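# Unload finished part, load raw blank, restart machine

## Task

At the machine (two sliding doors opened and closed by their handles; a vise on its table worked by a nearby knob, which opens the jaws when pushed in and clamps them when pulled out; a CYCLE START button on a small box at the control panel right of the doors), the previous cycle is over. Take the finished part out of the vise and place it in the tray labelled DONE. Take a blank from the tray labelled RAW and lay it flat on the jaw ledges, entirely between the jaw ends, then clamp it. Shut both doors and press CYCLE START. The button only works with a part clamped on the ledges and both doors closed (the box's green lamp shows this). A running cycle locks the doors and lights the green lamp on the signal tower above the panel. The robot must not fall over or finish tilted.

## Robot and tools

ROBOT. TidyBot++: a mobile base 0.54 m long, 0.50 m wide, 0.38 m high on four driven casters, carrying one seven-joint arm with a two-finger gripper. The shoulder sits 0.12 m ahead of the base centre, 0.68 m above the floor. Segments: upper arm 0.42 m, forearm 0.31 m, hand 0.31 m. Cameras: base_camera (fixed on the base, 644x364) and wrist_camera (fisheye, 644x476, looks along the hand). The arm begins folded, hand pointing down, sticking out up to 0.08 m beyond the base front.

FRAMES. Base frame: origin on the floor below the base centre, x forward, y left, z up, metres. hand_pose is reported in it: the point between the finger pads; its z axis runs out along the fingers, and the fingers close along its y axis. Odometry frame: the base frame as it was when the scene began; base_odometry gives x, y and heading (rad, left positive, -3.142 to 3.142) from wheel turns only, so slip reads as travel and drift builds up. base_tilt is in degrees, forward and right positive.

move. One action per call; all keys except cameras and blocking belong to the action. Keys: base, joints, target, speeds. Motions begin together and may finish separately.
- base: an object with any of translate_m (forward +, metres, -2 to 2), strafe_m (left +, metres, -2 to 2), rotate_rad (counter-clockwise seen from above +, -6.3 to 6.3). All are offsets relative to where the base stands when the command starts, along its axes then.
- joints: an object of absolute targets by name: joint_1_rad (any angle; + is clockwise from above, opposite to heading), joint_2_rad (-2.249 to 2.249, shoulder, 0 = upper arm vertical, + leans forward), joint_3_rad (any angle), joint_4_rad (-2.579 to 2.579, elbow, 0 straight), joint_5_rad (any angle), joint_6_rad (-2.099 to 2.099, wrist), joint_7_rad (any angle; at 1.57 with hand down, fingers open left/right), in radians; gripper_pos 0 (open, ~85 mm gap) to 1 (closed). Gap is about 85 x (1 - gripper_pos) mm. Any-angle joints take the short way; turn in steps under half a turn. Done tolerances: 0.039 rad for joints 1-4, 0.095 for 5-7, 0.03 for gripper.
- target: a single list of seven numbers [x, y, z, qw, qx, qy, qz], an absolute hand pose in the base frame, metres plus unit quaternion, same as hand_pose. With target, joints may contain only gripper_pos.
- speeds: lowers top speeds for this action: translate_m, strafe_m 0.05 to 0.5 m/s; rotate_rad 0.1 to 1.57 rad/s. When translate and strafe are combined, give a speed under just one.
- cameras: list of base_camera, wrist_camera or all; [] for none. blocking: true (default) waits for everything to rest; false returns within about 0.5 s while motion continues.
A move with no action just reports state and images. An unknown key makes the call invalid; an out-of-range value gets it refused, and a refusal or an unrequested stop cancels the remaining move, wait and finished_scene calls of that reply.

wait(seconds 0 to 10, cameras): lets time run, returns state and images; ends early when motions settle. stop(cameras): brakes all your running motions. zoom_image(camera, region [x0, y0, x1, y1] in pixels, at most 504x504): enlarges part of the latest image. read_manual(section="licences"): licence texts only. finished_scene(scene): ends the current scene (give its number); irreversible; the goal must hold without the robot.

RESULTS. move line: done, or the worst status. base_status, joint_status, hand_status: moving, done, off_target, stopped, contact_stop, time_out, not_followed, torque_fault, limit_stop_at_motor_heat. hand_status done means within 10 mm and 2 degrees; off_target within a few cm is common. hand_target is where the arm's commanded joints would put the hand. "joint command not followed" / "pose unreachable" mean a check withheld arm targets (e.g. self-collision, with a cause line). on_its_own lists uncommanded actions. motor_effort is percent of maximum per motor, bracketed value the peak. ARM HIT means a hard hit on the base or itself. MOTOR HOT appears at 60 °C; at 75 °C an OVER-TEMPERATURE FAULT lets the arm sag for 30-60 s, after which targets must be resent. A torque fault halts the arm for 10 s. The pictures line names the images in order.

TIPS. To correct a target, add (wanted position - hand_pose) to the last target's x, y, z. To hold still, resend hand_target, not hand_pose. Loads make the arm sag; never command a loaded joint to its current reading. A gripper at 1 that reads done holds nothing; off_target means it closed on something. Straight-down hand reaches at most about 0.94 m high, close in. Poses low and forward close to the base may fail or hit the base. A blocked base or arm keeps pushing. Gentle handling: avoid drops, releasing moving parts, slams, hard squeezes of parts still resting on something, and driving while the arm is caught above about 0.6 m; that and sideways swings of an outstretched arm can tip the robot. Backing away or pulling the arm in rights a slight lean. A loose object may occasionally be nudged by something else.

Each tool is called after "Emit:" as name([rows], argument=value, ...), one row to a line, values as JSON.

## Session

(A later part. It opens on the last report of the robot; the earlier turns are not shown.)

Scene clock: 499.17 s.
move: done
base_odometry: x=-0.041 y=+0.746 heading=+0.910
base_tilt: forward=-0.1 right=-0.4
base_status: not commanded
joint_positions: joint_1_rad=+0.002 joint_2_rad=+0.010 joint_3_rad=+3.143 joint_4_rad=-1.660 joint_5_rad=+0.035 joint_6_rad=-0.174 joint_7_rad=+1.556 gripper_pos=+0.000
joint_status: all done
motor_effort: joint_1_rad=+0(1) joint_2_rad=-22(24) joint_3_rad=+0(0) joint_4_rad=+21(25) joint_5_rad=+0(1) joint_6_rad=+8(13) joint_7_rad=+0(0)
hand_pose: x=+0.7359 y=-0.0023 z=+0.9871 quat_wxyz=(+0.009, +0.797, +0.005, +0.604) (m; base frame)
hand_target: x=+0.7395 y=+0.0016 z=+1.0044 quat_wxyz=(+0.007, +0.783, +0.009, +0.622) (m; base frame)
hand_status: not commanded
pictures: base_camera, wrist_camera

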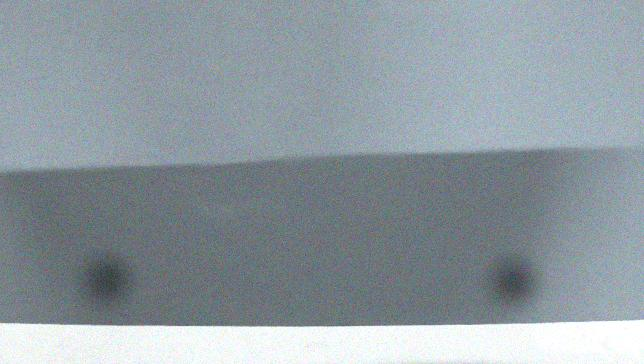

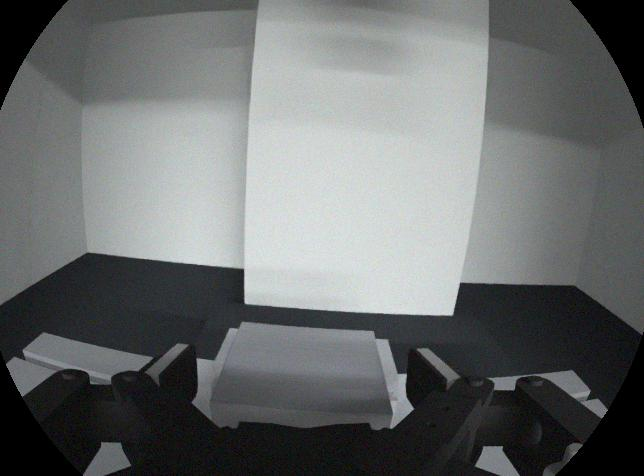

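Emit:
move(joints={"joint_2_rad":-0.05,"joint_6_rad":-0.2}, cameras=[])

Emit:
move(base={"translate_m":-0.12}, joints={"joint_2_rad":0.012,"joint_4_rad":-1.058,"joint_6_rad":-1.025})

Emit:
zoom_image(camera="wrist_camera", region=[200, 180, 450, 400])

Scene clock: 516.30 s.
move: done
base_odometry: x=-0.041 y=+0.746 heading=+0.910
base_tilt: forward=-0.1 right=-0.4
base_status: not commanded
joint_positions: joint_1_rad=+0.002 joint_2_rad=-0.039 joint_3_rad=+3.143 joint_4_rad=-1.660 joint_5_rad=+0.035 joint_6_rad=-0.188 joint_7_rad=+1.556 gripper_pos=+0.000
joint_status: all done
motor_effort: joint_1_rad=+0(1) joint_2_rad=-21(26) joint_3_rad=+0(0) joint_4_rad=+21(22) joint_5_rad=+0(1) joint_6_rad=+9(9) joint_7_rad=-1(1)
hand_pose: x=+0.7192 y=-0.0024 z=+1.0129 quat_wxyz=(+0.009, +0.786, +0.004, +0.618) (m; base frame)
hand_target: x=+0.7155 y=+0.0017 z=+1.0234 quat_wxyz=(+0.007, +0.783, +0.010, +0.622) (m; base frame)
hand_status: not commanded
pictures: none
No camera images: "cameras" was empty.

Scene clock: 518.50 s.
move: done
base_odometry: x=-0.115 y=+0.651 heading=+0.910
base_tilt: forward=-0.1 right=-0.4
base_status: done
joint_positions: joint_1_rad=+0.002 joint_2_rad=+0.000 joint_3_rad=+3.143 joint_4_rad=-1.078 joint_5_rad=+0.035 joint_6_rad=-0.988 joint_7_rad=+1.556 gripper_pos=+0.000
joint_status: all done
motor_effort: joint_1_rad=+0(2) joint_2_rad=-19(26) joint_3_rad=+0(1) joint_4_rad=+19(23) joint_5_rad=+1(1) joint_6_rad=+8(10) joint_7_rad=-1(1)
hand_pose: x=+0.6696 y=-0.0092 z=+1.1035 quat_wxyz=(+0.014, +0.859, -0.007, +0.512) (m; base frame)
hand_target: x=+0.6693 y=+0.0029 z=+1.0977 quat_wxyz=(+0.004, +0.866, +0.013, +0.500) (m; base frame)
hand_status: not commanded
pictures: base_camera, wrist_camera

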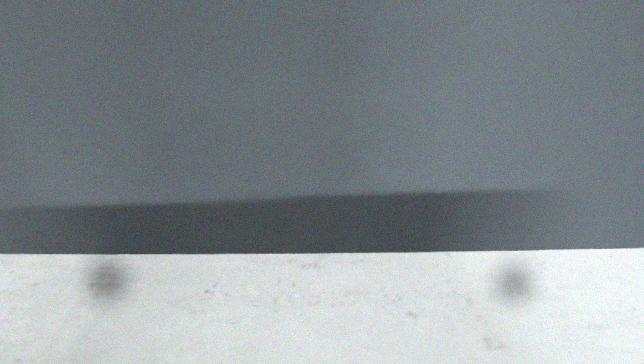

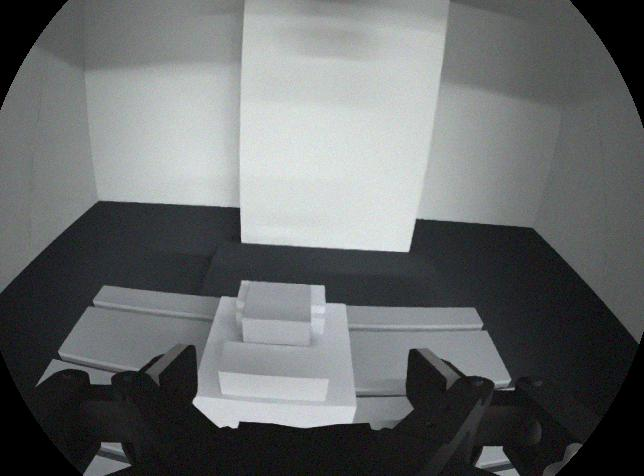

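Scaled by 2.016.

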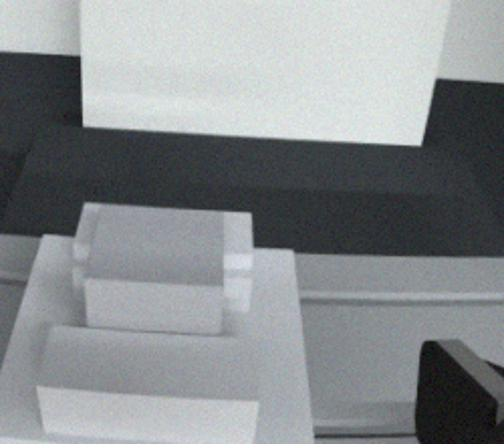

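Emit:
move(base={"strafe_m":-0.2,"translate_m":-0.1})

Emit:
zoom_image(camera="wrist_camera", region=[60, 180, 400, 380])

Scene clock: 529.93 s.
move: done
base_odometry: x=-0.018 y=+0.450 heading=+0.909
base_tilt: forward=-0.1 right=-0.4
base_status: done
joint_positions: joint_1_rad=+0.004 joint_2_rad=+0.008 joint_3_rad=+3.143 joint_4_rad=-1.077 joint_5_rad=+0.034 joint_6_rad=-0.992 joint_7_rad=+1.556 gripper_pos=+0.000
joint_status: not commanded
motor_effort: joint_1_rad=+0(3) joint_2_rad=-20(22) joint_3_rad=+0(2) joint_4_rad=+19(19) joint_5_rad=+0(1) joint_6_rad=+8(9) joint_7_rad=+0(1)
hand_pose: x=+0.6727 y=-0.0106 z=+1.0984 quat_wxyz=(+0.015, +0.862, -0.008, +0.507) (m; base frame)
hand_target: x=+0.6693 y=+0.0029 z=+1.0977 quat_wxyz=(+0.004, +0.866, +0.013, +0.500) (m; base frame)
hand_status: not commanded
pictures: base_camera, wrist_camera

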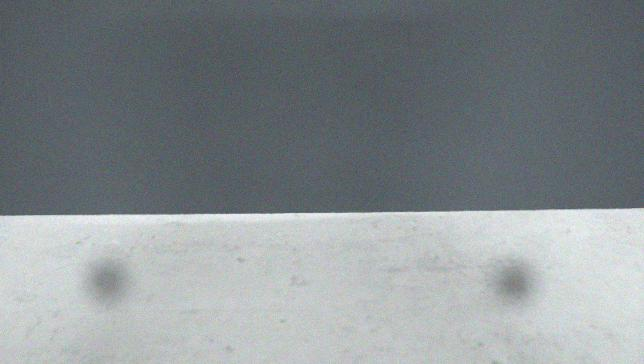

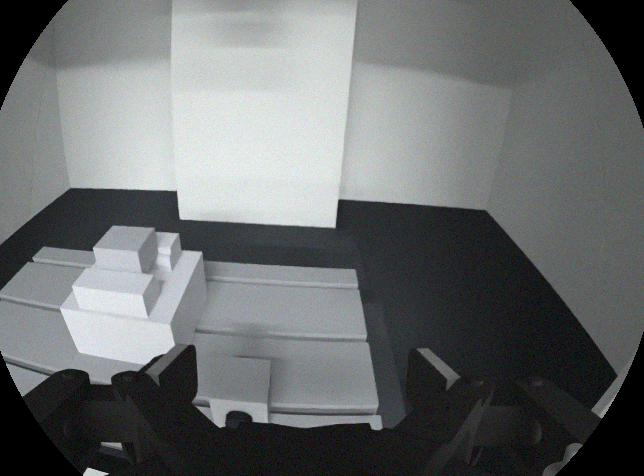

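Scaled by 1.482.

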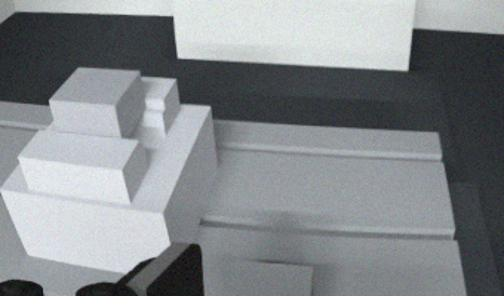

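Emit:
move(base={"strafe_m":0.2,"translate_m":0.1}, cameras=[])

Emit:
move(joints={"joint_2_rad":-0.05,"joint_4_rad":-1.648,"joint_6_rad":-0.2}, cameras=[])

Emit:
move(base={"translate_m":0.12}, speeds={"translate_m":0.2}, cameras=[])

Emit:
move(joints={"joint_2_rad":0.015,"joint_6_rad":-0.17})

Emit:
zoom_image(camera="wrist_camera", region=[120, 280, 500, 470])

Scene clock: 567.80 s.
move: done
base_odometry: x=-0.115 y=+0.652 heading=+0.909
base_tilt: forward=-0.1 right=-0.4
base_status: done
joint_positions: joint_1_rad=+0.001 joint_2_rad=+0.012 joint_3_rad=+3.143 joint_4_rad=-1.076 joint_5_rad=+0.032 joint_6_rad=-0.993 joint_7_rad=+1.556 gripper_pos=+0.000
joint_status: not commanded
motor_effort: joint_1_rad=+0(3) joint_2_rad=-20(22) joint_3_rad=+0(3) joint_4_rad=+19(19) joint_5_rad=+1(2) joint_6_rad=+8(9) joint_7_rad=+0(1)
hand_pose: x=+0.6739 y=-0.0083 z=+1.0969 quat_wxyz=(+0.013, +0.862, -0.007, +0.506) (m; base frame)
hand_target: x=+0.6693 y=+0.0029 z=+1.0977 quat_wxyz=(+0.004, +0.866, +0.013, +0.500) (m; base frame)
hand_status: not commanded
pictures: none
No camera images: "cameras" was empty.

Scene clock: 569.97 s.
move: done
base_odometry: x=-0.115 y=+0.652 heading=+0.909
base_tilt: forward=-0.1 right=-0.4
base_status: not commanded
joint_positions: joint_1_rad=+0.001 joint_2_rad=-0.028 joint_3_rad=+3.143 joint_4_rad=-1.628 joint_5_rad=+0.032 joint_6_rad=-0.253 joint_7_rad=+1.556 gripper_pos=+0.000
joint_status: all done
motor_effort: joint_1_rad=-1(1) joint_2_rad=-21(23) joint_3_rad=+0(0) joint_4_rad=+21(22) joint_5_rad=+0(1) joint_6_rad=+8(10) joint_7_rad=+0(1)
hand_pose: x=+0.7204 y=-0.0026 z=+1.0069 quat_wxyz=(+0.009, +0.799, +0.003, +0.601) (m; base frame)
hand_target: x=+0.7155 y=+0.0017 z=+1.0234 quat_wxyz=(+0.007, +0.783, +0.010, +0.622) (m; base frame)
hand_status: not commanded
pictures: none
No camera images: "cameras" was empty.

Scene clock: 571.23 s.
move: done
base_odometry: x=-0.041 y=+0.746 heading=+0.909
base_tilt: forward=-0.1 right=-0.4
base_status: done
joint_positions: joint_1_rad=+0.001 joint_2_rad=-0.041 joint_3_rad=+3.143 joint_4_rad=-1.629 joint_5_rad=+0.032 joint_6_rad=-0.249 joint_7_rad=+1.556 gripper_pos=+0.000
joint_status: not commanded
motor_effort: joint_1_rad=+0(1) joint_2_rad=-21(25) joint_3_rad=+0(1) joint_4_rad=+21(22) joint_5_rad=+0(1) joint_6_rad=+9(10) joint_7_rad=+0(1)
hand_pose: x=+0.7163 y=-0.0025 z=+1.0149 quat_wxyz=(+0.009, +0.795, +0.003, +0.607) (m; base frame)
hand_target: x=+0.7155 y=+0.0017 z=+1.0234 quat_wxyz=(+0.007, +0.783, +0.010, +0.622) (m; base frame)
hand_status: not commanded
pictures: none
No camera images: "cameras" was empty.

Scene clock: 572.13 s.
move: done
base_odometry: x=-0.041 y=+0.746 heading=+0.909
base_tilt: forward=-0.1 right=-0.4
base_status: not commanded
joint_positions: joint_1_rad=+0.001 joint_2_rad=+0.014 joint_3_rad=+3.143 joint_4_rad=-1.633 joint_5_rad=+0.032 joint_6_rad=-0.219 joint_7_rad=+1.556 gripper_pos=+0.000
joint_status: all done
motor_effort: joint_1_rad=+0(1) joint_2_rad=-22(24) joint_3_rad=+0(0) joint_4_rad=+21(22) joint_5_rad=+0(1) joint_6_rad=+8(9) joint_7_rad=-1(1)
hand_pose: x=+0.7363 y=-0.0023 z=+0.9882 quat_wxyz=(+0.008, +0.803, +0.004, +0.595) (m; base frame)
hand_target: x=+0.7390 y=+0.0017 z=+0.9929 quat_wxyz=(+0.007, +0.793, +0.010, +0.609) (m; base frame)
hand_status: not commanded
pictures: base_camera, wrist_camera

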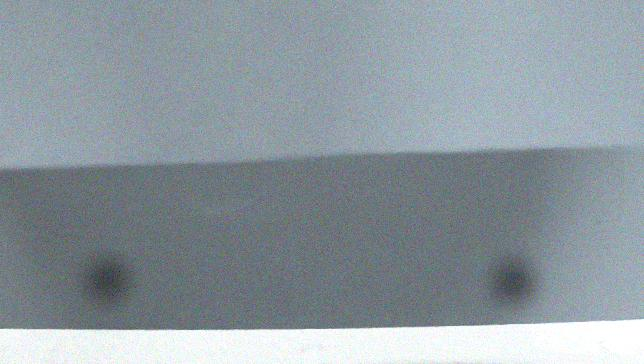

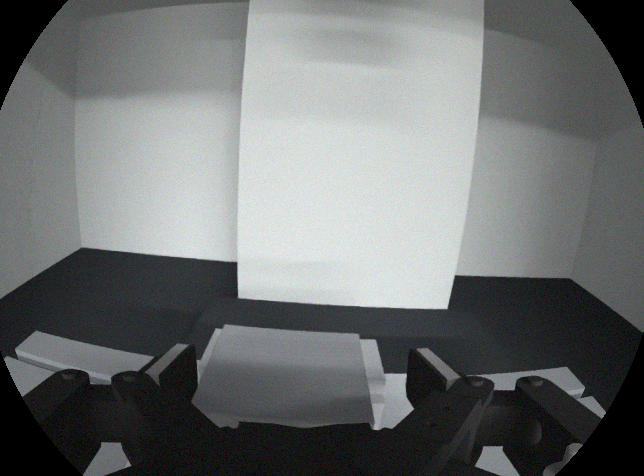

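Scaled by 1.326.

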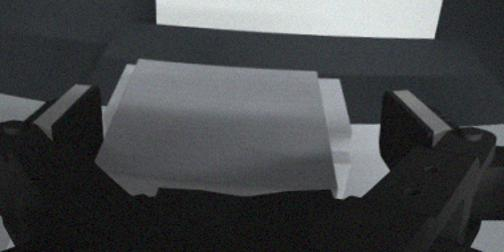

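Emit:
move(base={"strafe_m":0.009}, joints={"joint_2_rad":0.025}, cameras=[])

Emit:
move(joints={"gripper_pos":0.45})

Emit:
move(joints={"joint_2_rad":0.013,"joint_4_rad":-1.50,"joint_6_rad":-0.33})

Emit:
zoom_image(camera="wrist_camera", region=[120, 280, 500, 470])

Scene clock: 581.33 s.
move: done
base_odometry: x=-0.048 y=+0.752 heading=+0.909
base_tilt: forward=-0.1 right=-0.4
base_status: done
joint_positions: joint_1_rad=+0.000 joint_2_rad=+0.018 joint_3_rad=+3.142 joint_4_rad=-1.633 joint_5_rad=+0.032 joint_6_rad=-0.219 joint_7_rad=+1.556 gripper_pos=+0.000
joint_status: all done
motor_effort: joint_1_rad=+0(3) joint_2_rad=-22(24) joint_3_rad=+0(3) joint_4_rad=+21(21) joint_5_rad=+0(1) joint_6_rad=+8(9) joint_7_rad=+0(1)
hand_pose: x=+0.7374 y=-0.0012 z=+0.9859 quat_wxyz=(+0.008, +0.804, +0.004, +0.594) (m; base frame)
hand_target: x=+0.7421 y=+0.0017 z=+0.9867 quat_wxyz=(+0.007, +0.796, +0.010, +0.605) (m; base frame)
hand_status: not commanded
pictures: none
No camera images: "cameras" was empty.

Scene clock: 582.13 s.
move: off_target
base_odometry: x=-0.048 y=+0.752 heading=+0.909
base_tilt: forward=-0.1 right=-0.4
base_status: not commanded
joint_positions: joint_1_rad=+0.000 joint_2_rad=+0.017 joint_3_rad=+3.142 joint_4_rad=-1.633 joint_5_rad=+0.032 joint_6_rad=-0.218 joint_7_rad=+1.556 gripper_pos=+0.293
joint_status: gripper_pos off_target (ended at +0.293, target +0.450)
motor_effort: joint_1_rad=+0(2) joint_2_rad=-20(23) joint_3_rad=+0(2) joint_4_rad=+21(22) joint_5_rad=+0(1) joint_6_rad=+9(11) joint_7_rad=+0(1)
hand_pose: x=+0.7373 y=-0.0014 z=+0.9862 quat_wxyz=(+0.008, +0.804, +0.004, +0.594) (m; base frame)
hand_target: x=+0.7421 y=+0.0017 z=+0.9867 quat_wxyz=(+0.007, +0.796, +0.010, +0.605) (m; base frame)
hand_status: not commanded
pictures: base_camera, wrist_camera

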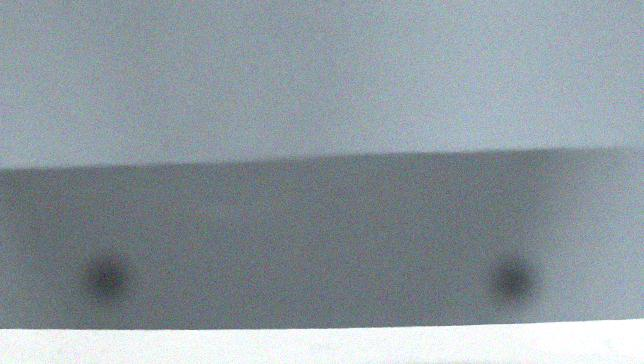

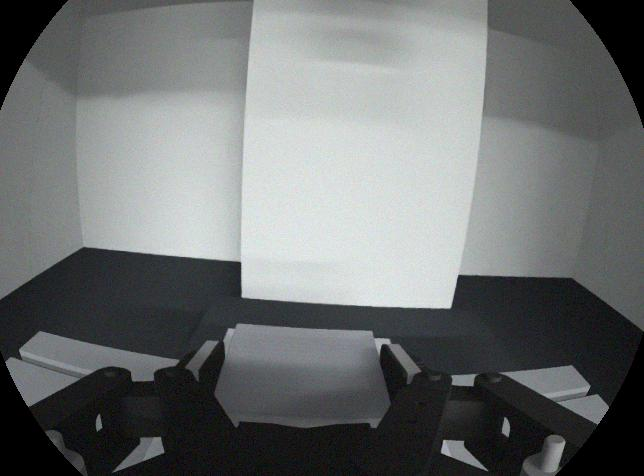

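Scene clock: 583.20 s.
move: off_target
base_odometry: x=-0.048 y=+0.752 heading=+0.909
base_tilt: forward=-0.1 right=-0.4
base_status: not commanded
joint_positions: joint_1_rad=+0.000 joint_2_rad=+0.032 joint_3_rad=+3.142 joint_4_rad=-1.551 joint_5_rad=+0.032 joint_6_rad=-0.337 joint_7_rad=+1.556 gripper_pos=+0.293
joint_status: joint_4_rad off_target (ended at -1.551, target -1.500); the others done
motor_effort: joint_1_rad=+0(1) joint_2_rad=-27(28) joint_3_rad=+0(2) joint_4_rad=+27(27) joint_5_rad=+1(1) joint_6_rad=+14(14) joint_7_rad=+0(1)
hand_pose: x=+0.7392 y=-0.0021 z=+0.9925 quat_wxyz=(+0.009, +0.819, +0.003, +0.574) (m; base frame)
hand_target: x=+0.7381 y=+0.0020 z=+1.0370 quat_wxyz=(+0.006, +0.796, +0.010, +0.605) (m; base frame)
hand_status: not commanded
pictures: base_camera, wrist_camera

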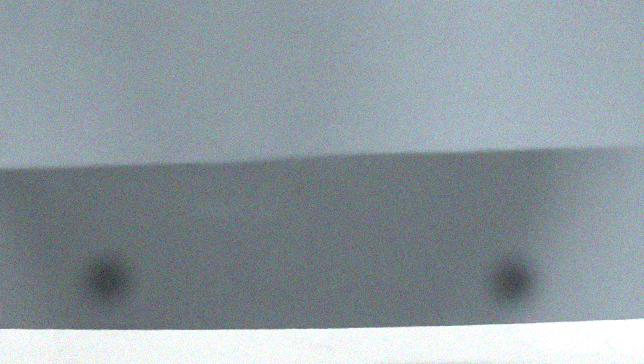

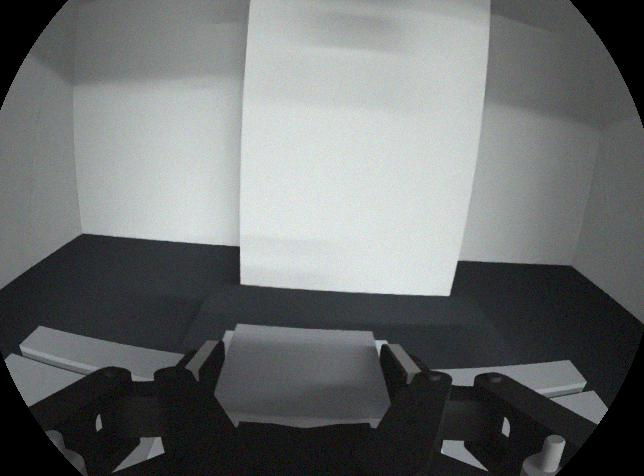

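Scaled by 1.326.

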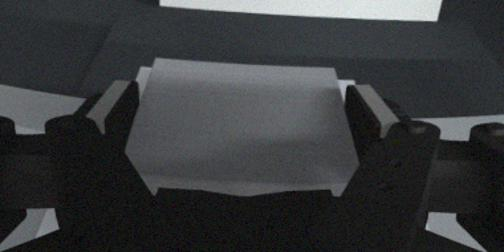

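Emit:
move(joints={"joint_2_rad":0.02,"joint_4_rad":-1.63,"joint_6_rad":-0.2,"gripper_pos":0.3}, cameras=[])

Emit:
move(joints={"gripper_pos":0}, cameras=[])

Emit:
move(joints={"joint_2_rad":-0.08}, cameras=[])

Emit:
move(base={"translate_m":-0.25,"strafe_m":-0.17}, joints={"gripper_pos":1}, cameras=[])

Emit:
move(base={"rotate_rad":0.02}, joints={"joint_2_rad":-0.01,"joint_4_rad":-1.98,"joint_6_rad":0.08})

Scene clock: 604.43 s.
move: done
base_odometry: x=-0.048 y=+0.752 heading=+0.909
base_tilt: forward=-0.1 right=-0.4
base_status: not commanded
joint_positions: joint_1_rad=+0.000 joint_2_rad=+0.022 joint_3_rad=+3.142 joint_4_rad=-1.612 joint_5_rad=+0.032 joint_6_rad=-0.252 joint_7_rad=+1.556 gripper_pos=+0.293
joint_status: all done
motor_effort: joint_1_rad=-2(3) joint_2_rad=-19(28) joint_3_rad=-2(2) joint_4_rad=+21(27) joint_5_rad=+0(1) joint_6_rad=+9(14) joint_7_rad=+0(1)
hand_pose: x=+0.7379 y=-0.0017 z=+0.9868 quat_wxyz=(+0.008, +0.809, +0.004, +0.588) (m; base frame)
hand_target: x=+0.7400 y=+0.0017 z=+0.9918 quat_wxyz=(+0.007, +0.799, +0.010, +0.602) (m; base frame)
hand_status: not commanded
pictures: none
No camera images: "cameras" was empty.

Scene clock: 605.13 s.
move: done
base_odometry: x=-0.048 y=+0.752 heading=+0.909
base_tilt: forward=-0.1 right=-0.4
base_status: not commanded
joint_positions: joint_1_rad=+0.000 joint_2_rad=+0.025 joint_3_rad=+3.142 joint_4_rad=-1.612 joint_5_rad=+0.032 joint_6_rad=-0.248 joint_7_rad=+1.556 gripper_pos=+0.000
joint_status: all done
motor_effort: joint_1_rad=-1(2) joint_2_rad=-22(24) joint_3_rad=+0(1) joint_4_rad=+21(22) joint_5_rad=+0(1) joint_6_rad=+9(9) joint_7_rad=+0(1)
hand_pose: x=+0.7393 y=-0.0017 z=+0.9855 quat_wxyz=(+0.008, +0.809, +0.004, +0.588) (m; base frame)
hand_target: x=+0.7400 y=+0.0017 z=+0.9918 quat_wxyz=(+0.007, +0.799, +0.010, +0.602) (m; base frame)
hand_status: not commanded
pictures: none
No camera images: "cameras" was empty.

Scene clock: 606.13 s.
move: done
base_odometry: x=-0.048 y=+0.752 heading=+0.909
base_tilt: forward=-0.1 right=-0.4
base_status: not commanded
joint_positions: joint_1_rad=+0.000 joint_2_rad=-0.075 joint_3_rad=+3.142 joint_4_rad=-1.615 joint_5_rad=+0.032 joint_6_rad=-0.246 joint_7_rad=+1.556 gripper_pos=+0.000
joint_status: all done
motor_effort: joint_1_rad=+0(1) joint_2_rad=-20(26) joint_3_rad=+0(0) joint_4_rad=+21(22) joint_5_rad=+0(1) joint_6_rad=+8(9) joint_7_rad=+0(1)
hand_pose: x=+0.7059 y=-0.0016 z=+1.0448 quat_wxyz=(+0.008, +0.779, +0.003, +0.627) (m; base frame)
hand_target: x=+0.7060 y=+0.0017 z=+1.0523 quat_wxyz=(+0.007, +0.767, +0.009, +0.641) (m; base frame)
hand_status: not commanded
pictures: none
No camera images: "cameras" was empty.

Scene clock: 608.20 s.
move: done
base_odometry: x=-0.067 y=+0.450 heading=+0.909
base_tilt: forward=-0.1 right=-0.4
base_status: done
joint_positions: joint_1_rad=+0.000 joint_2_rad=-0.079 joint_3_rad=+3.142 joint_4_rad=-1.615 joint_5_rad=+0.032 joint_6_rad=-0.245 joint_7_rad=+1.556 gripper_pos=+0.999
joint_status: all done
motor_effort: joint_1_rad=+0(2) joint_2_rad=-19(23) joint_3_rad=+0(2) joint_4_rad=+21(22) joint_5_rad=+0(1) joint_6_rad=+8(10) joint_7_rad=+0(1)
hand_pose: x=+0.7043 y=-0.0013 z=+1.0473 quat_wxyz=(+0.008, +0.777, +0.004, +0.629) (m; base frame)
hand_target: x=+0.7060 y=+0.0017 z=+1.0523 quat_wxyz=(+0.007, +0.767, +0.009, +0.641) (m; base frame)
hand_status: not commanded
pictures: none
No camera images: "cameras" was empty.

Scene clock: 609.90 s.
move: done
base_odometry: x=-0.067 y=+0.450 heading=+0.929
base_tilt: forward=-0.1 right=-0.4
base_status: done
joint_positions: joint_1_rad=-0.001 joint_2_rad=-0.013 joint_3_rad=+3.142 joint_4_rad=-1.963 joint_5_rad=+0.032 joint_6_rad=+0.027 joint_7_rad=+1.556 gripper_pos=+0.999
joint_status: all done
motor_effort: joint_1_rad=+0(3) joint_2_rad=-20(22) joint_3_rad=+0(3) joint_4_rad=+20(22) joint_5_rad=+0(1) joint_6_rad=+8(10) joint_7_rad=+0(1)
hand_pose: x=+0.6978 y=+0.0022 z=+0.8787 quat_wxyz=(+0.004, +0.820, +0.008, +0.572) (m; base frame)
hand_target: x=+0.7000 y=+0.0012 z=+0.8827 quat_wxyz=(+0.007, +0.810, +0.009, +0.586) (m; base frame)
hand_status: not commanded
pictures: base_camera, wrist_camera

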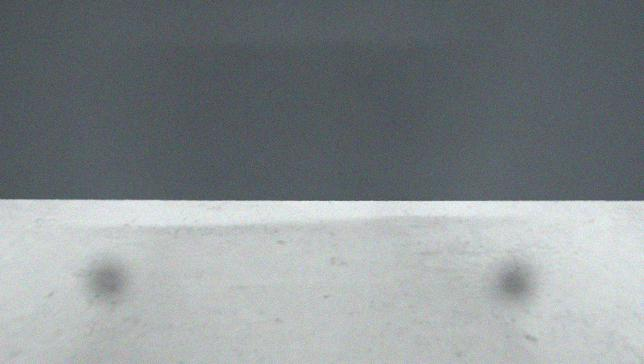

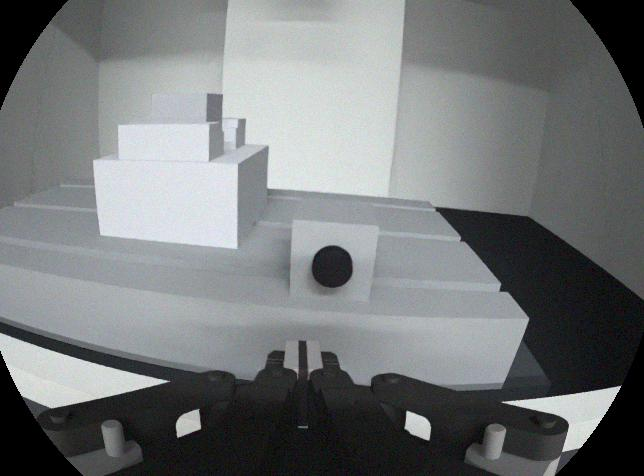

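Emit:
move(base={"strafe_m":-0.022}, joints={"joint_2_rad":0.0})

Emit:
zoom_image(camera="wrist_camera", region=[150, 80, 500, 400])

Scene clock: 637.73 s.
move: done
base_odometry: x=-0.050 y=+0.437 heading=+0.929
base_tilt: forward=-0.1 right=-0.4
base_status: done
joint_positions: joint_1_rad=+0.003 joint_2_rad=-0.007 joint_3_rad=+3.144 joint_4_rad=-1.963 joint_5_rad=+0.032 joint_6_rad=+0.030 joint_7_rad=+1.556 gripper_pos=+0.999
joint_status: all done
motor_effort: joint_1_rad=+0(2) joint_2_rad=-20(22) joint_3_rad=+0(2) joint_4_rad=+20(20) joint_5_rad=+0(0) joint_6_rad=+8(9) joint_7_rad=+0(1)
hand_pose: x=+0.6993 y=-0.0017 z=+0.8759 quat_wxyz=(+0.006, +0.821, +0.005, +0.571) (m; base frame)
hand_target: x=+0.7020 y=+0.0012 z=+0.8769 quat_wxyz=(+0.007, +0.813, +0.009, +0.582) (m; base frame)
hand_status: not commanded
pictures: base_camera, wrist_camera

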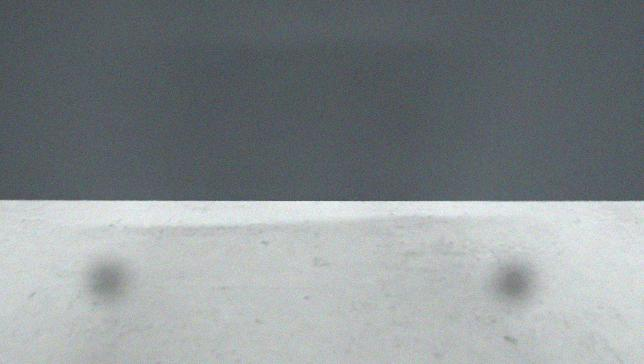

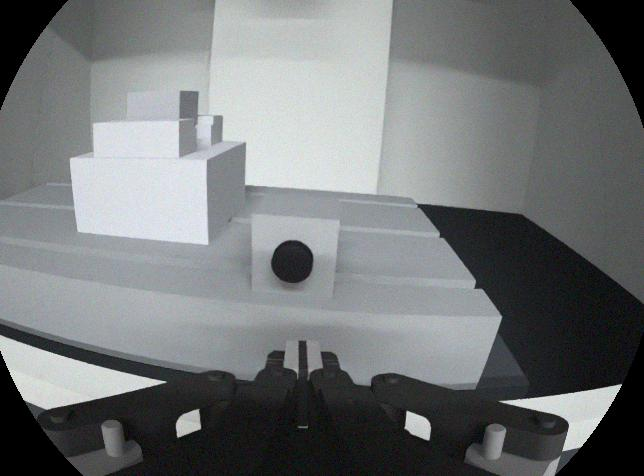

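Scaled by 1.440.

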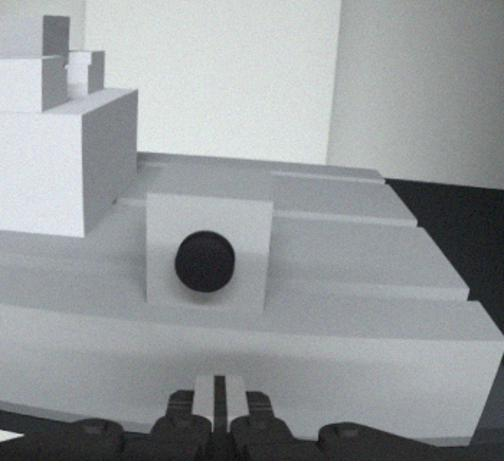

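Emit:
move(base={"strafe_m":0.007,"translate_m":0.15}, speeds={"translate_m":0.08})

Emit:
zoom_image(camera="wrist_camera", region=[150, 80, 500, 400])

Scene clock: 652.73 s.
move: done
base_odometry: x=+0.034 y=+0.560 heading=+0.929
base_tilt: forward=-0.2 right=-0.4
base_status: done
joint_positions: joint_1_rad=+0.006 joint_2_rad=-0.123 joint_3_rad=+3.144 joint_4_rad=-2.057 joint_5_rad=+0.032 joint_6_rad=-0.009 joint_7_rad=+1.556 gripper_pos=+0.999
joint_status: not commanded
motor_effort: joint_1_rad=-3(4) joint_2_rad=+7(21) joint_3_rad=-1(2) joint_4_rad=+35(37) joint_5_rad=+0(1) joint_6_rad=+20(22) joint_7_rad=+0(1)
hand_pose: x=+0.6513 y=-0.0037 z=+0.8748 quat_wxyz=(+0.007, +0.826, +0.003, +0.564) (m; base frame)
hand_target: x=+0.7020 y=+0.0012 z=+0.8769 quat_wxyz=(+0.007, +0.813, +0.009, +0.582) (m; base frame)
hand_status: not commanded
pictures: base_camera, wrist_camera

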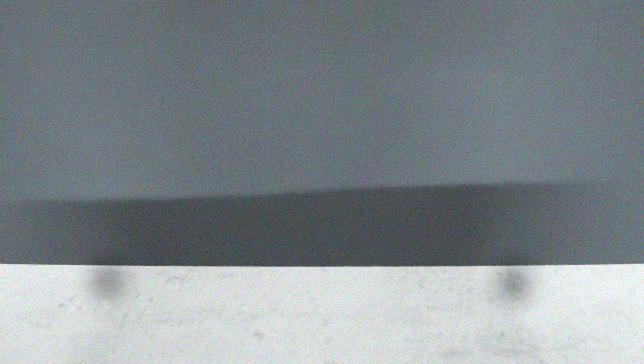

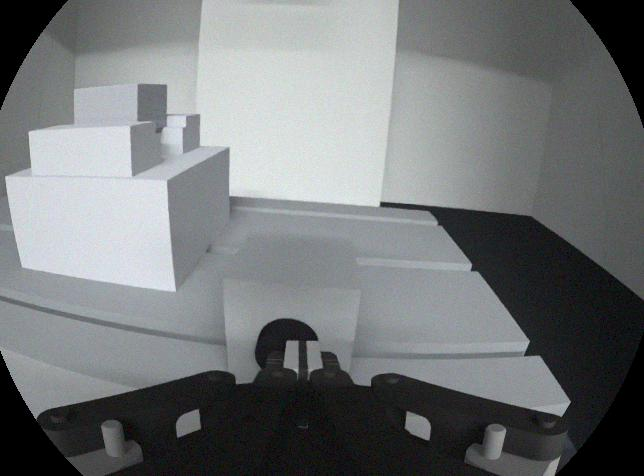

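Scaled by 1.440.

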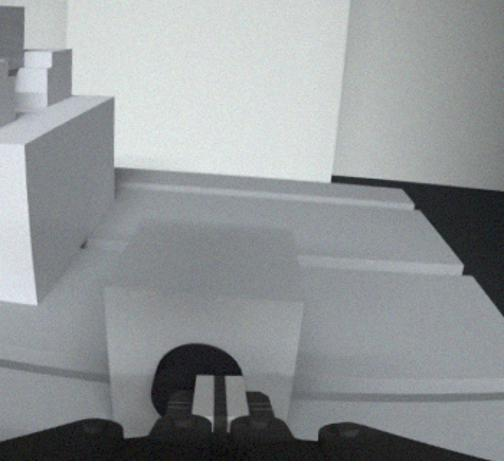

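Emit:
move(base={"translate_m":0.07}, speeds={"translate_m":0.05})

Emit:
move(base={"translate_m":-0.22}, speeds={"translate_m":0.2})

Emit:
zoom_image(camera="wrist_camera", region=[150, 80, 500, 400])

Scene clock: 662.73 s.
move: time_out
base_odometry: x=+0.074 y=+0.614 heading=+0.927
base_tilt: forward=-0.2 right=-0.4
base_status: translate_m time_out (by the wheels' count: +0.066 of +0.070)
joint_positions: joint_1_rad=+0.010 joint_2_rad=-0.195 joint_3_rad=+3.144 joint_4_rad=-2.092 joint_5_rad=+0.032 joint_6_rad=-0.066 joint_7_rad=+1.556 gripper_pos=+0.999
joint_status: not commanded
motor_effort: joint_1_rad=-2(5) joint_2_rad=+22(26) joint_3_rad=+0(3) joint_4_rad=+38(45) joint_5_rad=+0(1) joint_6_rad=+24(30) joint_7_rad=+0(1)
hand_pose: x=+0.6229 y=-0.0058 z=+0.8750 quat_wxyz=(+0.009, +0.831, +0.001, +0.556) (m; base frame)
hand_target: x=+0.7020 y=+0.0012 z=+0.8769 quat_wxyz=(+0.007, +0.813, +0.009, +0.582) (m; base frame)
hand_status: not commanded
pictures: base_camera, wrist_camera

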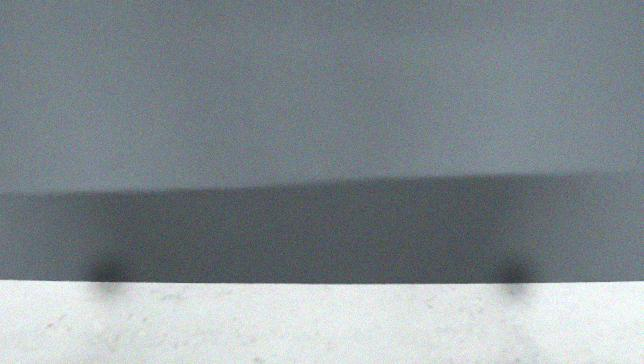

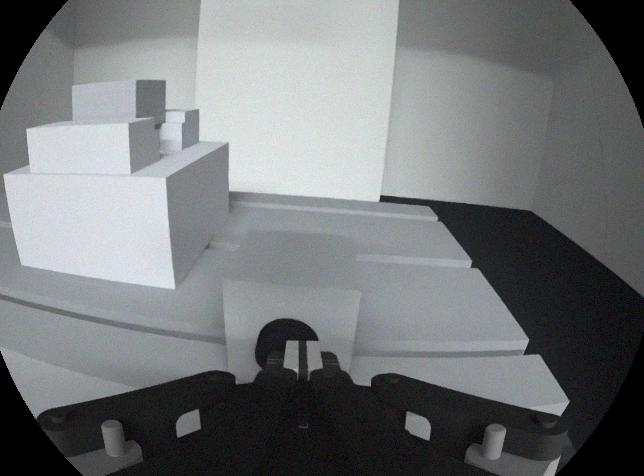

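not run: a stop that you did not command came earlier in this reply.

Scaled by 1.440.

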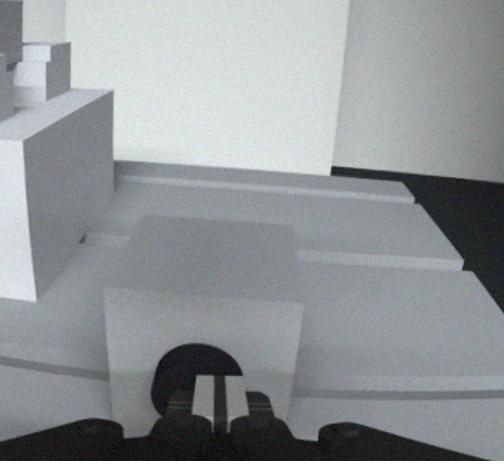

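Emit:
move(base={"translate_m":-0.25}, speeds={"translate_m":0.3}, cameras=[])

Emit:
move(base={"strafe_m":0.19}, joints={"joint_2_rad":0.1,"joint_4_rad":-1.058,"joint_6_rad":-1.3,"gripper_pos":0})

Emit:
zoom_image(camera="wrist_camera", region=[150, 80, 500, 400])

Scene clock: 671.37 s.
move: done
base_odometry: x=-0.076 y=+0.414 heading=+0.927
base_tilt: forward=-0.2 right=-0.4
base_status: done
joint_positions: joint_1_rad=+0.006 joint_2_rad=+0.003 joint_3_rad=+3.145 joint_4_rad=-1.984 joint_5_rad=+0.032 joint_6_rad=+0.054 joint_7_rad=+1.556 gripper_pos=+0.999
joint_status: not commanded
motor_effort: joint_1_rad=+0(3) joint_2_rad=-20(25) joint_3_rad=+0(2) joint_4_rad=+19(38) joint_5_rad=+0(1) joint_6_rad=+9(25) joint_7_rad=+0(1)
hand_pose: x=+0.6989 y=-0.0037 z=+0.8648 quat_wxyz=(+0.007, +0.823, +0.004, +0.568) (m; base frame)
hand_target: x=+0.7020 y=+0.0012 z=+0.8769 quat_wxyz=(+0.007, +0.813, +0.009, +0.582) (m; base frame)
hand_status: not commanded
pictures: none
No camera images: "cameras" was empty.

Scene clock: 674.00 s.
move: done
base_odometry: x=-0.229 y=+0.528 heading=+0.928
base_tilt: forward=-0.1 right=-0.4
base_status: done
joint_positions: joint_1_rad=-0.003 joint_2_rad=+0.089 joint_3_rad=+3.140 joint_4_rad=-1.078 joint_5_rad=+0.032 joint_6_rad=-1.261 joint_7_rad=+1.556 gripper_pos=+0.000
joint_status: all done
motor_effort: joint_1_rad=+0(3) joint_2_rad=-22(24) joint_3_rad=+0(2) joint_4_rad=+18(21) joint_5_rad=+1(1) joint_6_rad=+6(9) joint_7_rad=+0(1)
hand_pose: x=+0.6492 y=-0.0061 z=+0.9894 quat_wxyz=(+0.013, +0.937, -0.006, +0.350) (m; base frame)
hand_target: x=+0.6456 y=+0.0031 z=+0.9852 quat_wxyz=(+0.002, +0.942, +0.014, +0.335) (m; base frame)
hand_status: not commanded
pictures: base_camera, wrist_camera

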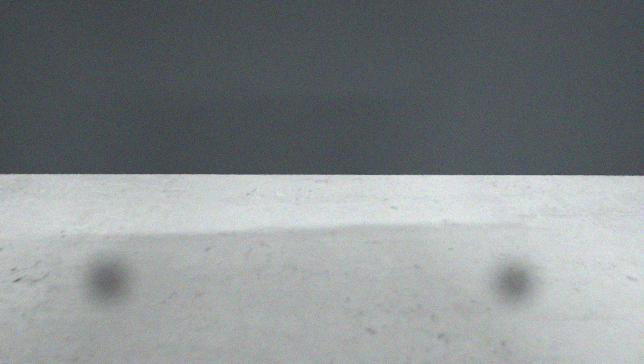

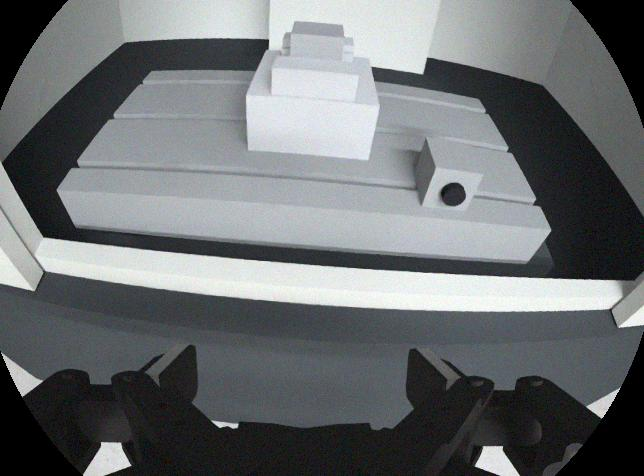

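Scaled by 1.440.

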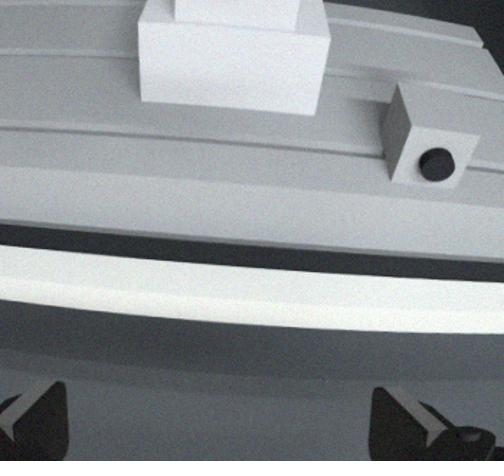

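Emit:
move(joints={"joint_2_rad":0.216,"joint_4_rad":-0.719,"joint_6_rad":-1.334}, cameras=[])

Emit:
move(base={"translate_m":0.12}, cameras=["wrist_camera"])

Emit:
zoom_image(camera="wrist_camera", region=[200, 30, 440, 270])

Scene clock: 689.27 s.
move: done
base_odometry: x=-0.229 y=+0.528 heading=+0.928
base_tilt: forward=-0.1 right=-0.4
base_status: not commanded
joint_positions: joint_1_rad=-0.003 joint_2_rad=+0.205 joint_3_rad=+3.140 joint_4_rad=-0.739 joint_5_rad=+0.032 joint_6_rad=-1.298 joint_7_rad=+1.556 gripper_pos=+0.000
joint_status: all done
motor_effort: joint_1_rad=+0(1) joint_2_rad=-25(26) joint_3_rad=+0(0) joint_4_rad=+17(19) joint_5_rad=+1(1) joint_6_rad=+7(8) joint_7_rad=+0(1)
hand_pose: x=+0.7028 y=-0.0061 z=+1.0850 quat_wxyz=(+0.012, +0.900, -0.008, +0.435) (m; base frame)
hand_target: x=+0.7006 y=+0.0032 z=+1.0794 quat_wxyz=(+0.003, +0.906, +0.014, +0.423) (m; base frame)
hand_status: not commanded
pictures: none
No camera images: "cameras" was empty.

Scene clock: 690.67 s.
move: done
base_odometry: x=-0.157 y=+0.624 heading=+0.928
base_tilt: forward=-0.1 right=-0.4
base_status: done
joint_positions: joint_1_rad=-0.003 joint_2_rad=+0.227 joint_3_rad=+3.140 joint_4_rad=-0.736 joint_5_rad=+0.032 joint_6_rad=-1.302 joint_7_rad=+1.556 gripper_pos=+0.000
joint_status: not commanded
motor_effort: joint_1_rad=+0(1) joint_2_rad=-26(31) joint_3_rad=+0(1) joint_4_rad=+17(18) joint_5_rad=+1(1) joint_6_rad=+7(8) joint_7_rad=+0(1)
hand_pose: x=+0.7112 y=-0.0061 z=+1.0723 quat_wxyz=(+0.012, +0.905, -0.008, +0.425) (m; base frame)
hand_target: x=+0.7006 y=+0.0032 z=+1.0794 quat_wxyz=(+0.003, +0.906, +0.014, +0.423) (m; base frame)
hand_status: not commanded
pictures: wrist_camera

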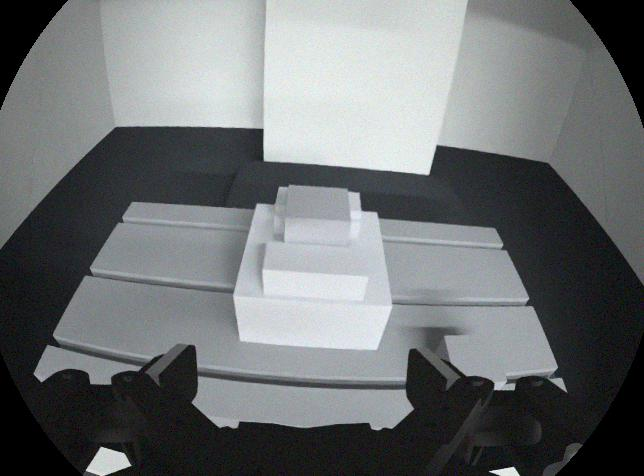

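Scaled by 2.100.

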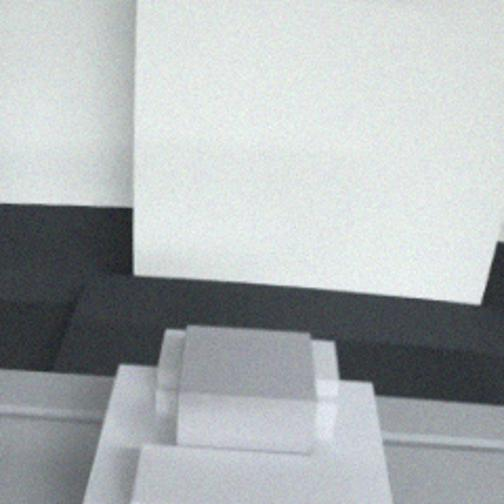

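Emit:
move(base={"translate_m":0.14}, joints={"joint_2_rad":0.13,"joint_4_rad":-0.719,"joint_6_rad":-1.53}, cameras=["wrist_camera"])

Emit:
zoom_image(camera="wrist_camera", region=[200, 80, 440, 320])

Scene clock: 699.83 s.
move: done
base_odometry: x=-0.073 y=+0.736 heading=+0.928
base_tilt: forward=-0.1 right=-0.4
base_status: done
joint_positions: joint_1_rad=-0.003 joint_2_rad=+0.141 joint_3_rad=+3.140 joint_4_rad=-0.731 joint_5_rad=+0.032 joint_6_rad=-1.495 joint_7_rad=+1.556 gripper_pos=+0.000
joint_status: all done
motor_effort: joint_1_rad=+0(1) joint_2_rad=-22(27) joint_3_rad=+0(1) joint_4_rad=+16(18) joint_5_rad=+1(1) joint_6_rad=+6(9) joint_7_rad=+0(1)
hand_pose: x=+0.6367 y=-0.0066 z=+1.0780 quat_wxyz=(+0.012, +0.926, -0.010, +0.378) (m; base frame)
hand_target: x=+0.6245 y=+0.0032 z=+1.0816 quat_wxyz=(+0.003, +0.928, +0.015, +0.372) (m; base frame)
hand_status: not commanded
pictures: wrist_camera

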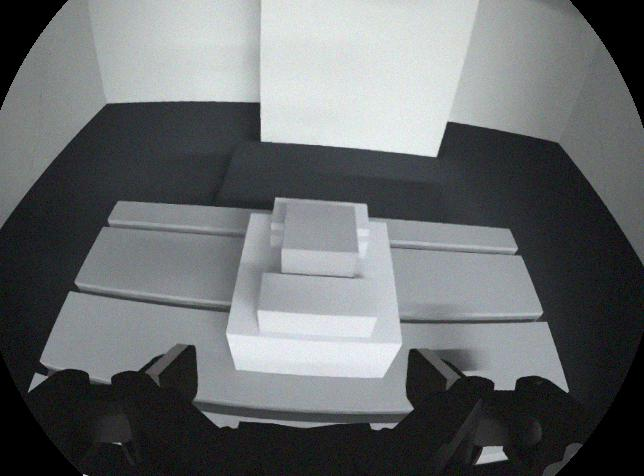

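Scaled by 2.100.

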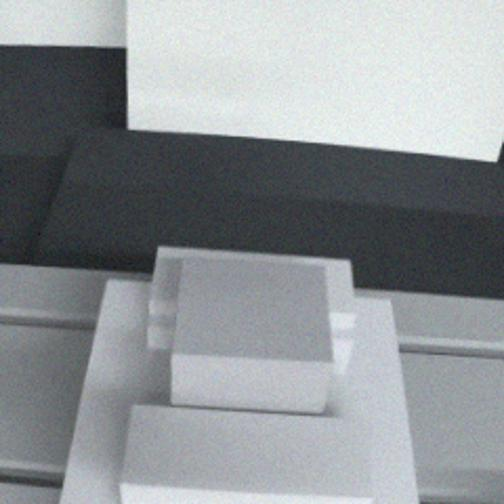

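Emit:
move(base={"translate_m":-0.13,"rotate_rad":-0.018}, cameras=[])

Emit:
move(joints={"joint_1_rad":0,"joint_2_rad":-0.06,"joint_3_rad":3.1416,"joint_4_rad":-1.635,"joint_5_rad":-0.006,"joint_6_rad":-0.19,"joint_7_rad":1.6,"gripper_pos":0}, cameras=["wrist_camera"])

Scene clock: 707.73 s.
move: done
base_odometry: x=-0.151 y=+0.632 heading=+0.910
base_tilt: forward=-0.1 right=-0.4
base_status: done
joint_positions: joint_1_rad=+0.000 joint_2_rad=+0.130 joint_3_rad=+3.141 joint_4_rad=-0.730 joint_5_rad=+0.031 joint_6_rad=-1.500 joint_7_rad=+1.556 gripper_pos=+0.000
joint_status: not commanded
motor_effort: joint_1_rad=+0(3) joint_2_rad=-22(27) joint_3_rad=+0(2) joint_4_rad=+16(17) joint_5_rad=+1(2) joint_6_rad=+6(7) joint_7_rad=+0(0)
hand_pose: x=+0.6312 y=-0.0075 z=+1.0831 quat_wxyz=(+0.011, +0.924, -0.011, +0.381) (m; base frame)
hand_target: x=+0.6245 y=+0.0032 z=+1.0816 quat_wxyz=(+0.003, +0.928, +0.015, +0.372) (m; base frame)
hand_status: not commanded
pictures: none
No camera images: "cameras" was empty.

Scene clock: 710.33 s.
move: done
base_odometry: x=-0.151 y=+0.632 heading=+0.910
base_tilt: forward=-0.1 right=-0.4
base_status: not commanded
joint_positions: joint_1_rad=+0.000 joint_2_rad=-0.038 joint_3_rad=+3.141 joint_4_rad=-1.614 joint_5_rad=+0.031 joint_6_rad=-0.243 joint_7_rad=+1.556 gripper_pos=+0.000
joint_status: all done
motor_effort: joint_1_rad=+0(2) joint_2_rad=-20(23) joint_3_rad=+0(1) joint_4_rad=+21(22) joint_5_rad=+0(2) joint_6_rad=+8(9) joint_7_rad=+0(1)
hand_pose: x=+0.7191 y=-0.0001 z=+1.0237 quat_wxyz=(+0.007, +0.789, +0.004, +0.614) (m; base frame)
hand_target: x=+0.7136 y=+0.0017 z=+1.0404 quat_wxyz=(+0.007, +0.772, +0.009, +0.635) (m; base frame)
hand_status: not commanded
pictures: wrist_camera

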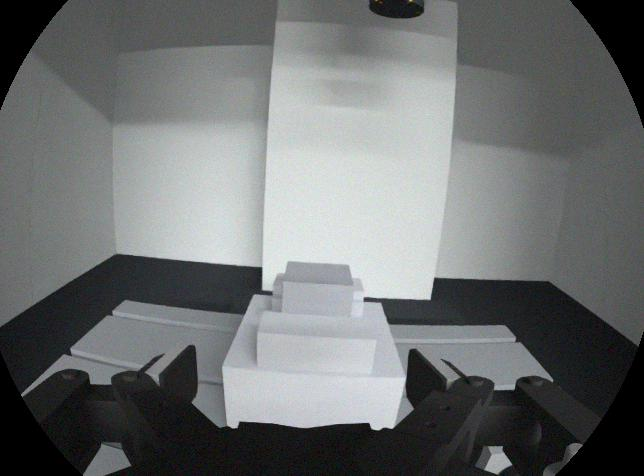

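Emit:
move(base={"translate_m":0.157,"strafe_m":-0.011}, speeds={"translate_m":0.2}, cameras=["wrist_camera"])

Emit:
move(joints={"joint_2_rad":0.02}, cameras=["wrist_camera"])

Scene clock: 717.97 s.
move: done
base_odometry: x=-0.045 y=+0.749 heading=+0.909
base_tilt: forward=-0.1 right=-0.4
base_status: done
joint_positions: joint_1_rad=+0.000 joint_2_rad=-0.051 joint_3_rad=+3.141 joint_4_rad=-1.617 joint_5_rad=+0.031 joint_6_rad=-0.238 joint_7_rad=+1.556 gripper_pos=+0.000
joint_status: not commanded
motor_effort: joint_1_rad=+0(1) joint_2_rad=-20(24) joint_3_rad=+0(2) joint_4_rad=+21(22) joint_5_rad=+0(1) joint_6_rad=+8(9) joint_7_rad=+0(1)
hand_pose: x=+0.7149 y=+0.0000 z=+1.0316 quat_wxyz=(+0.007, +0.785, +0.004, +0.620) (m; base frame)
hand_target: x=+0.7136 y=+0.0017 z=+1.0404 quat_wxyz=(+0.007, +0.772, +0.009, +0.635) (m; base frame)
hand_status: not commanded
pictures: wrist_camera

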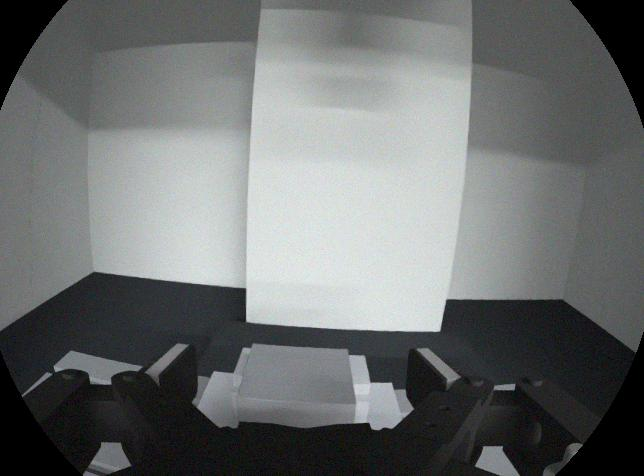

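Scene clock: 718.90 s.
move: done
base_odometry: x=-0.045 y=+0.749 heading=+0.909
base_tilt: forward=-0.1 right=-0.4
base_status: not commanded
joint_positions: joint_1_rad=+0.000 joint_2_rad=+0.022 joint_3_rad=+3.141 joint_4_rad=-1.621 joint_5_rad=+0.031 joint_6_rad=-0.237 joint_7_rad=+1.556 gripper_pos=+0.000
joint_status: all done
motor_effort: joint_1_rad=+0(1) joint_2_rad=-23(25) joint_3_rad=+0(0) joint_4_rad=+21(22) joint_5_rad=+0(1) joint_6_rad=+8(9) joint_7_rad=+0(1)
hand_pose: x=+0.7384 y=+0.0000 z=+0.9849 quat_wxyz=(+0.007, +0.808, +0.004, +0.590) (m; base frame)
hand_target: x=+0.7403 y=+0.0017 z=+0.9918 quat_wxyz=(+0.007, +0.797, +0.010, +0.604) (m; base frame)
hand_status: not commanded
pictures: wrist_camera

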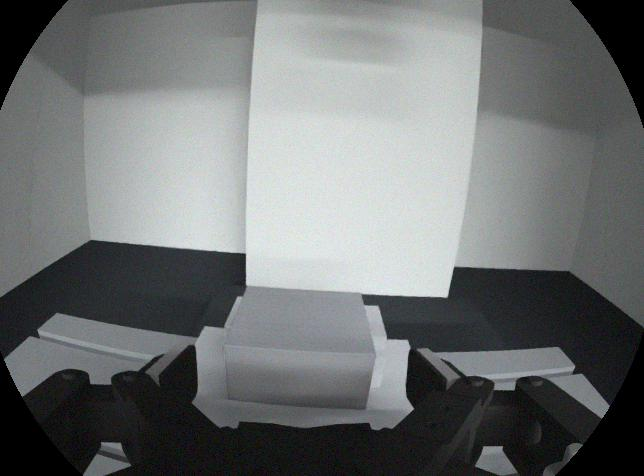

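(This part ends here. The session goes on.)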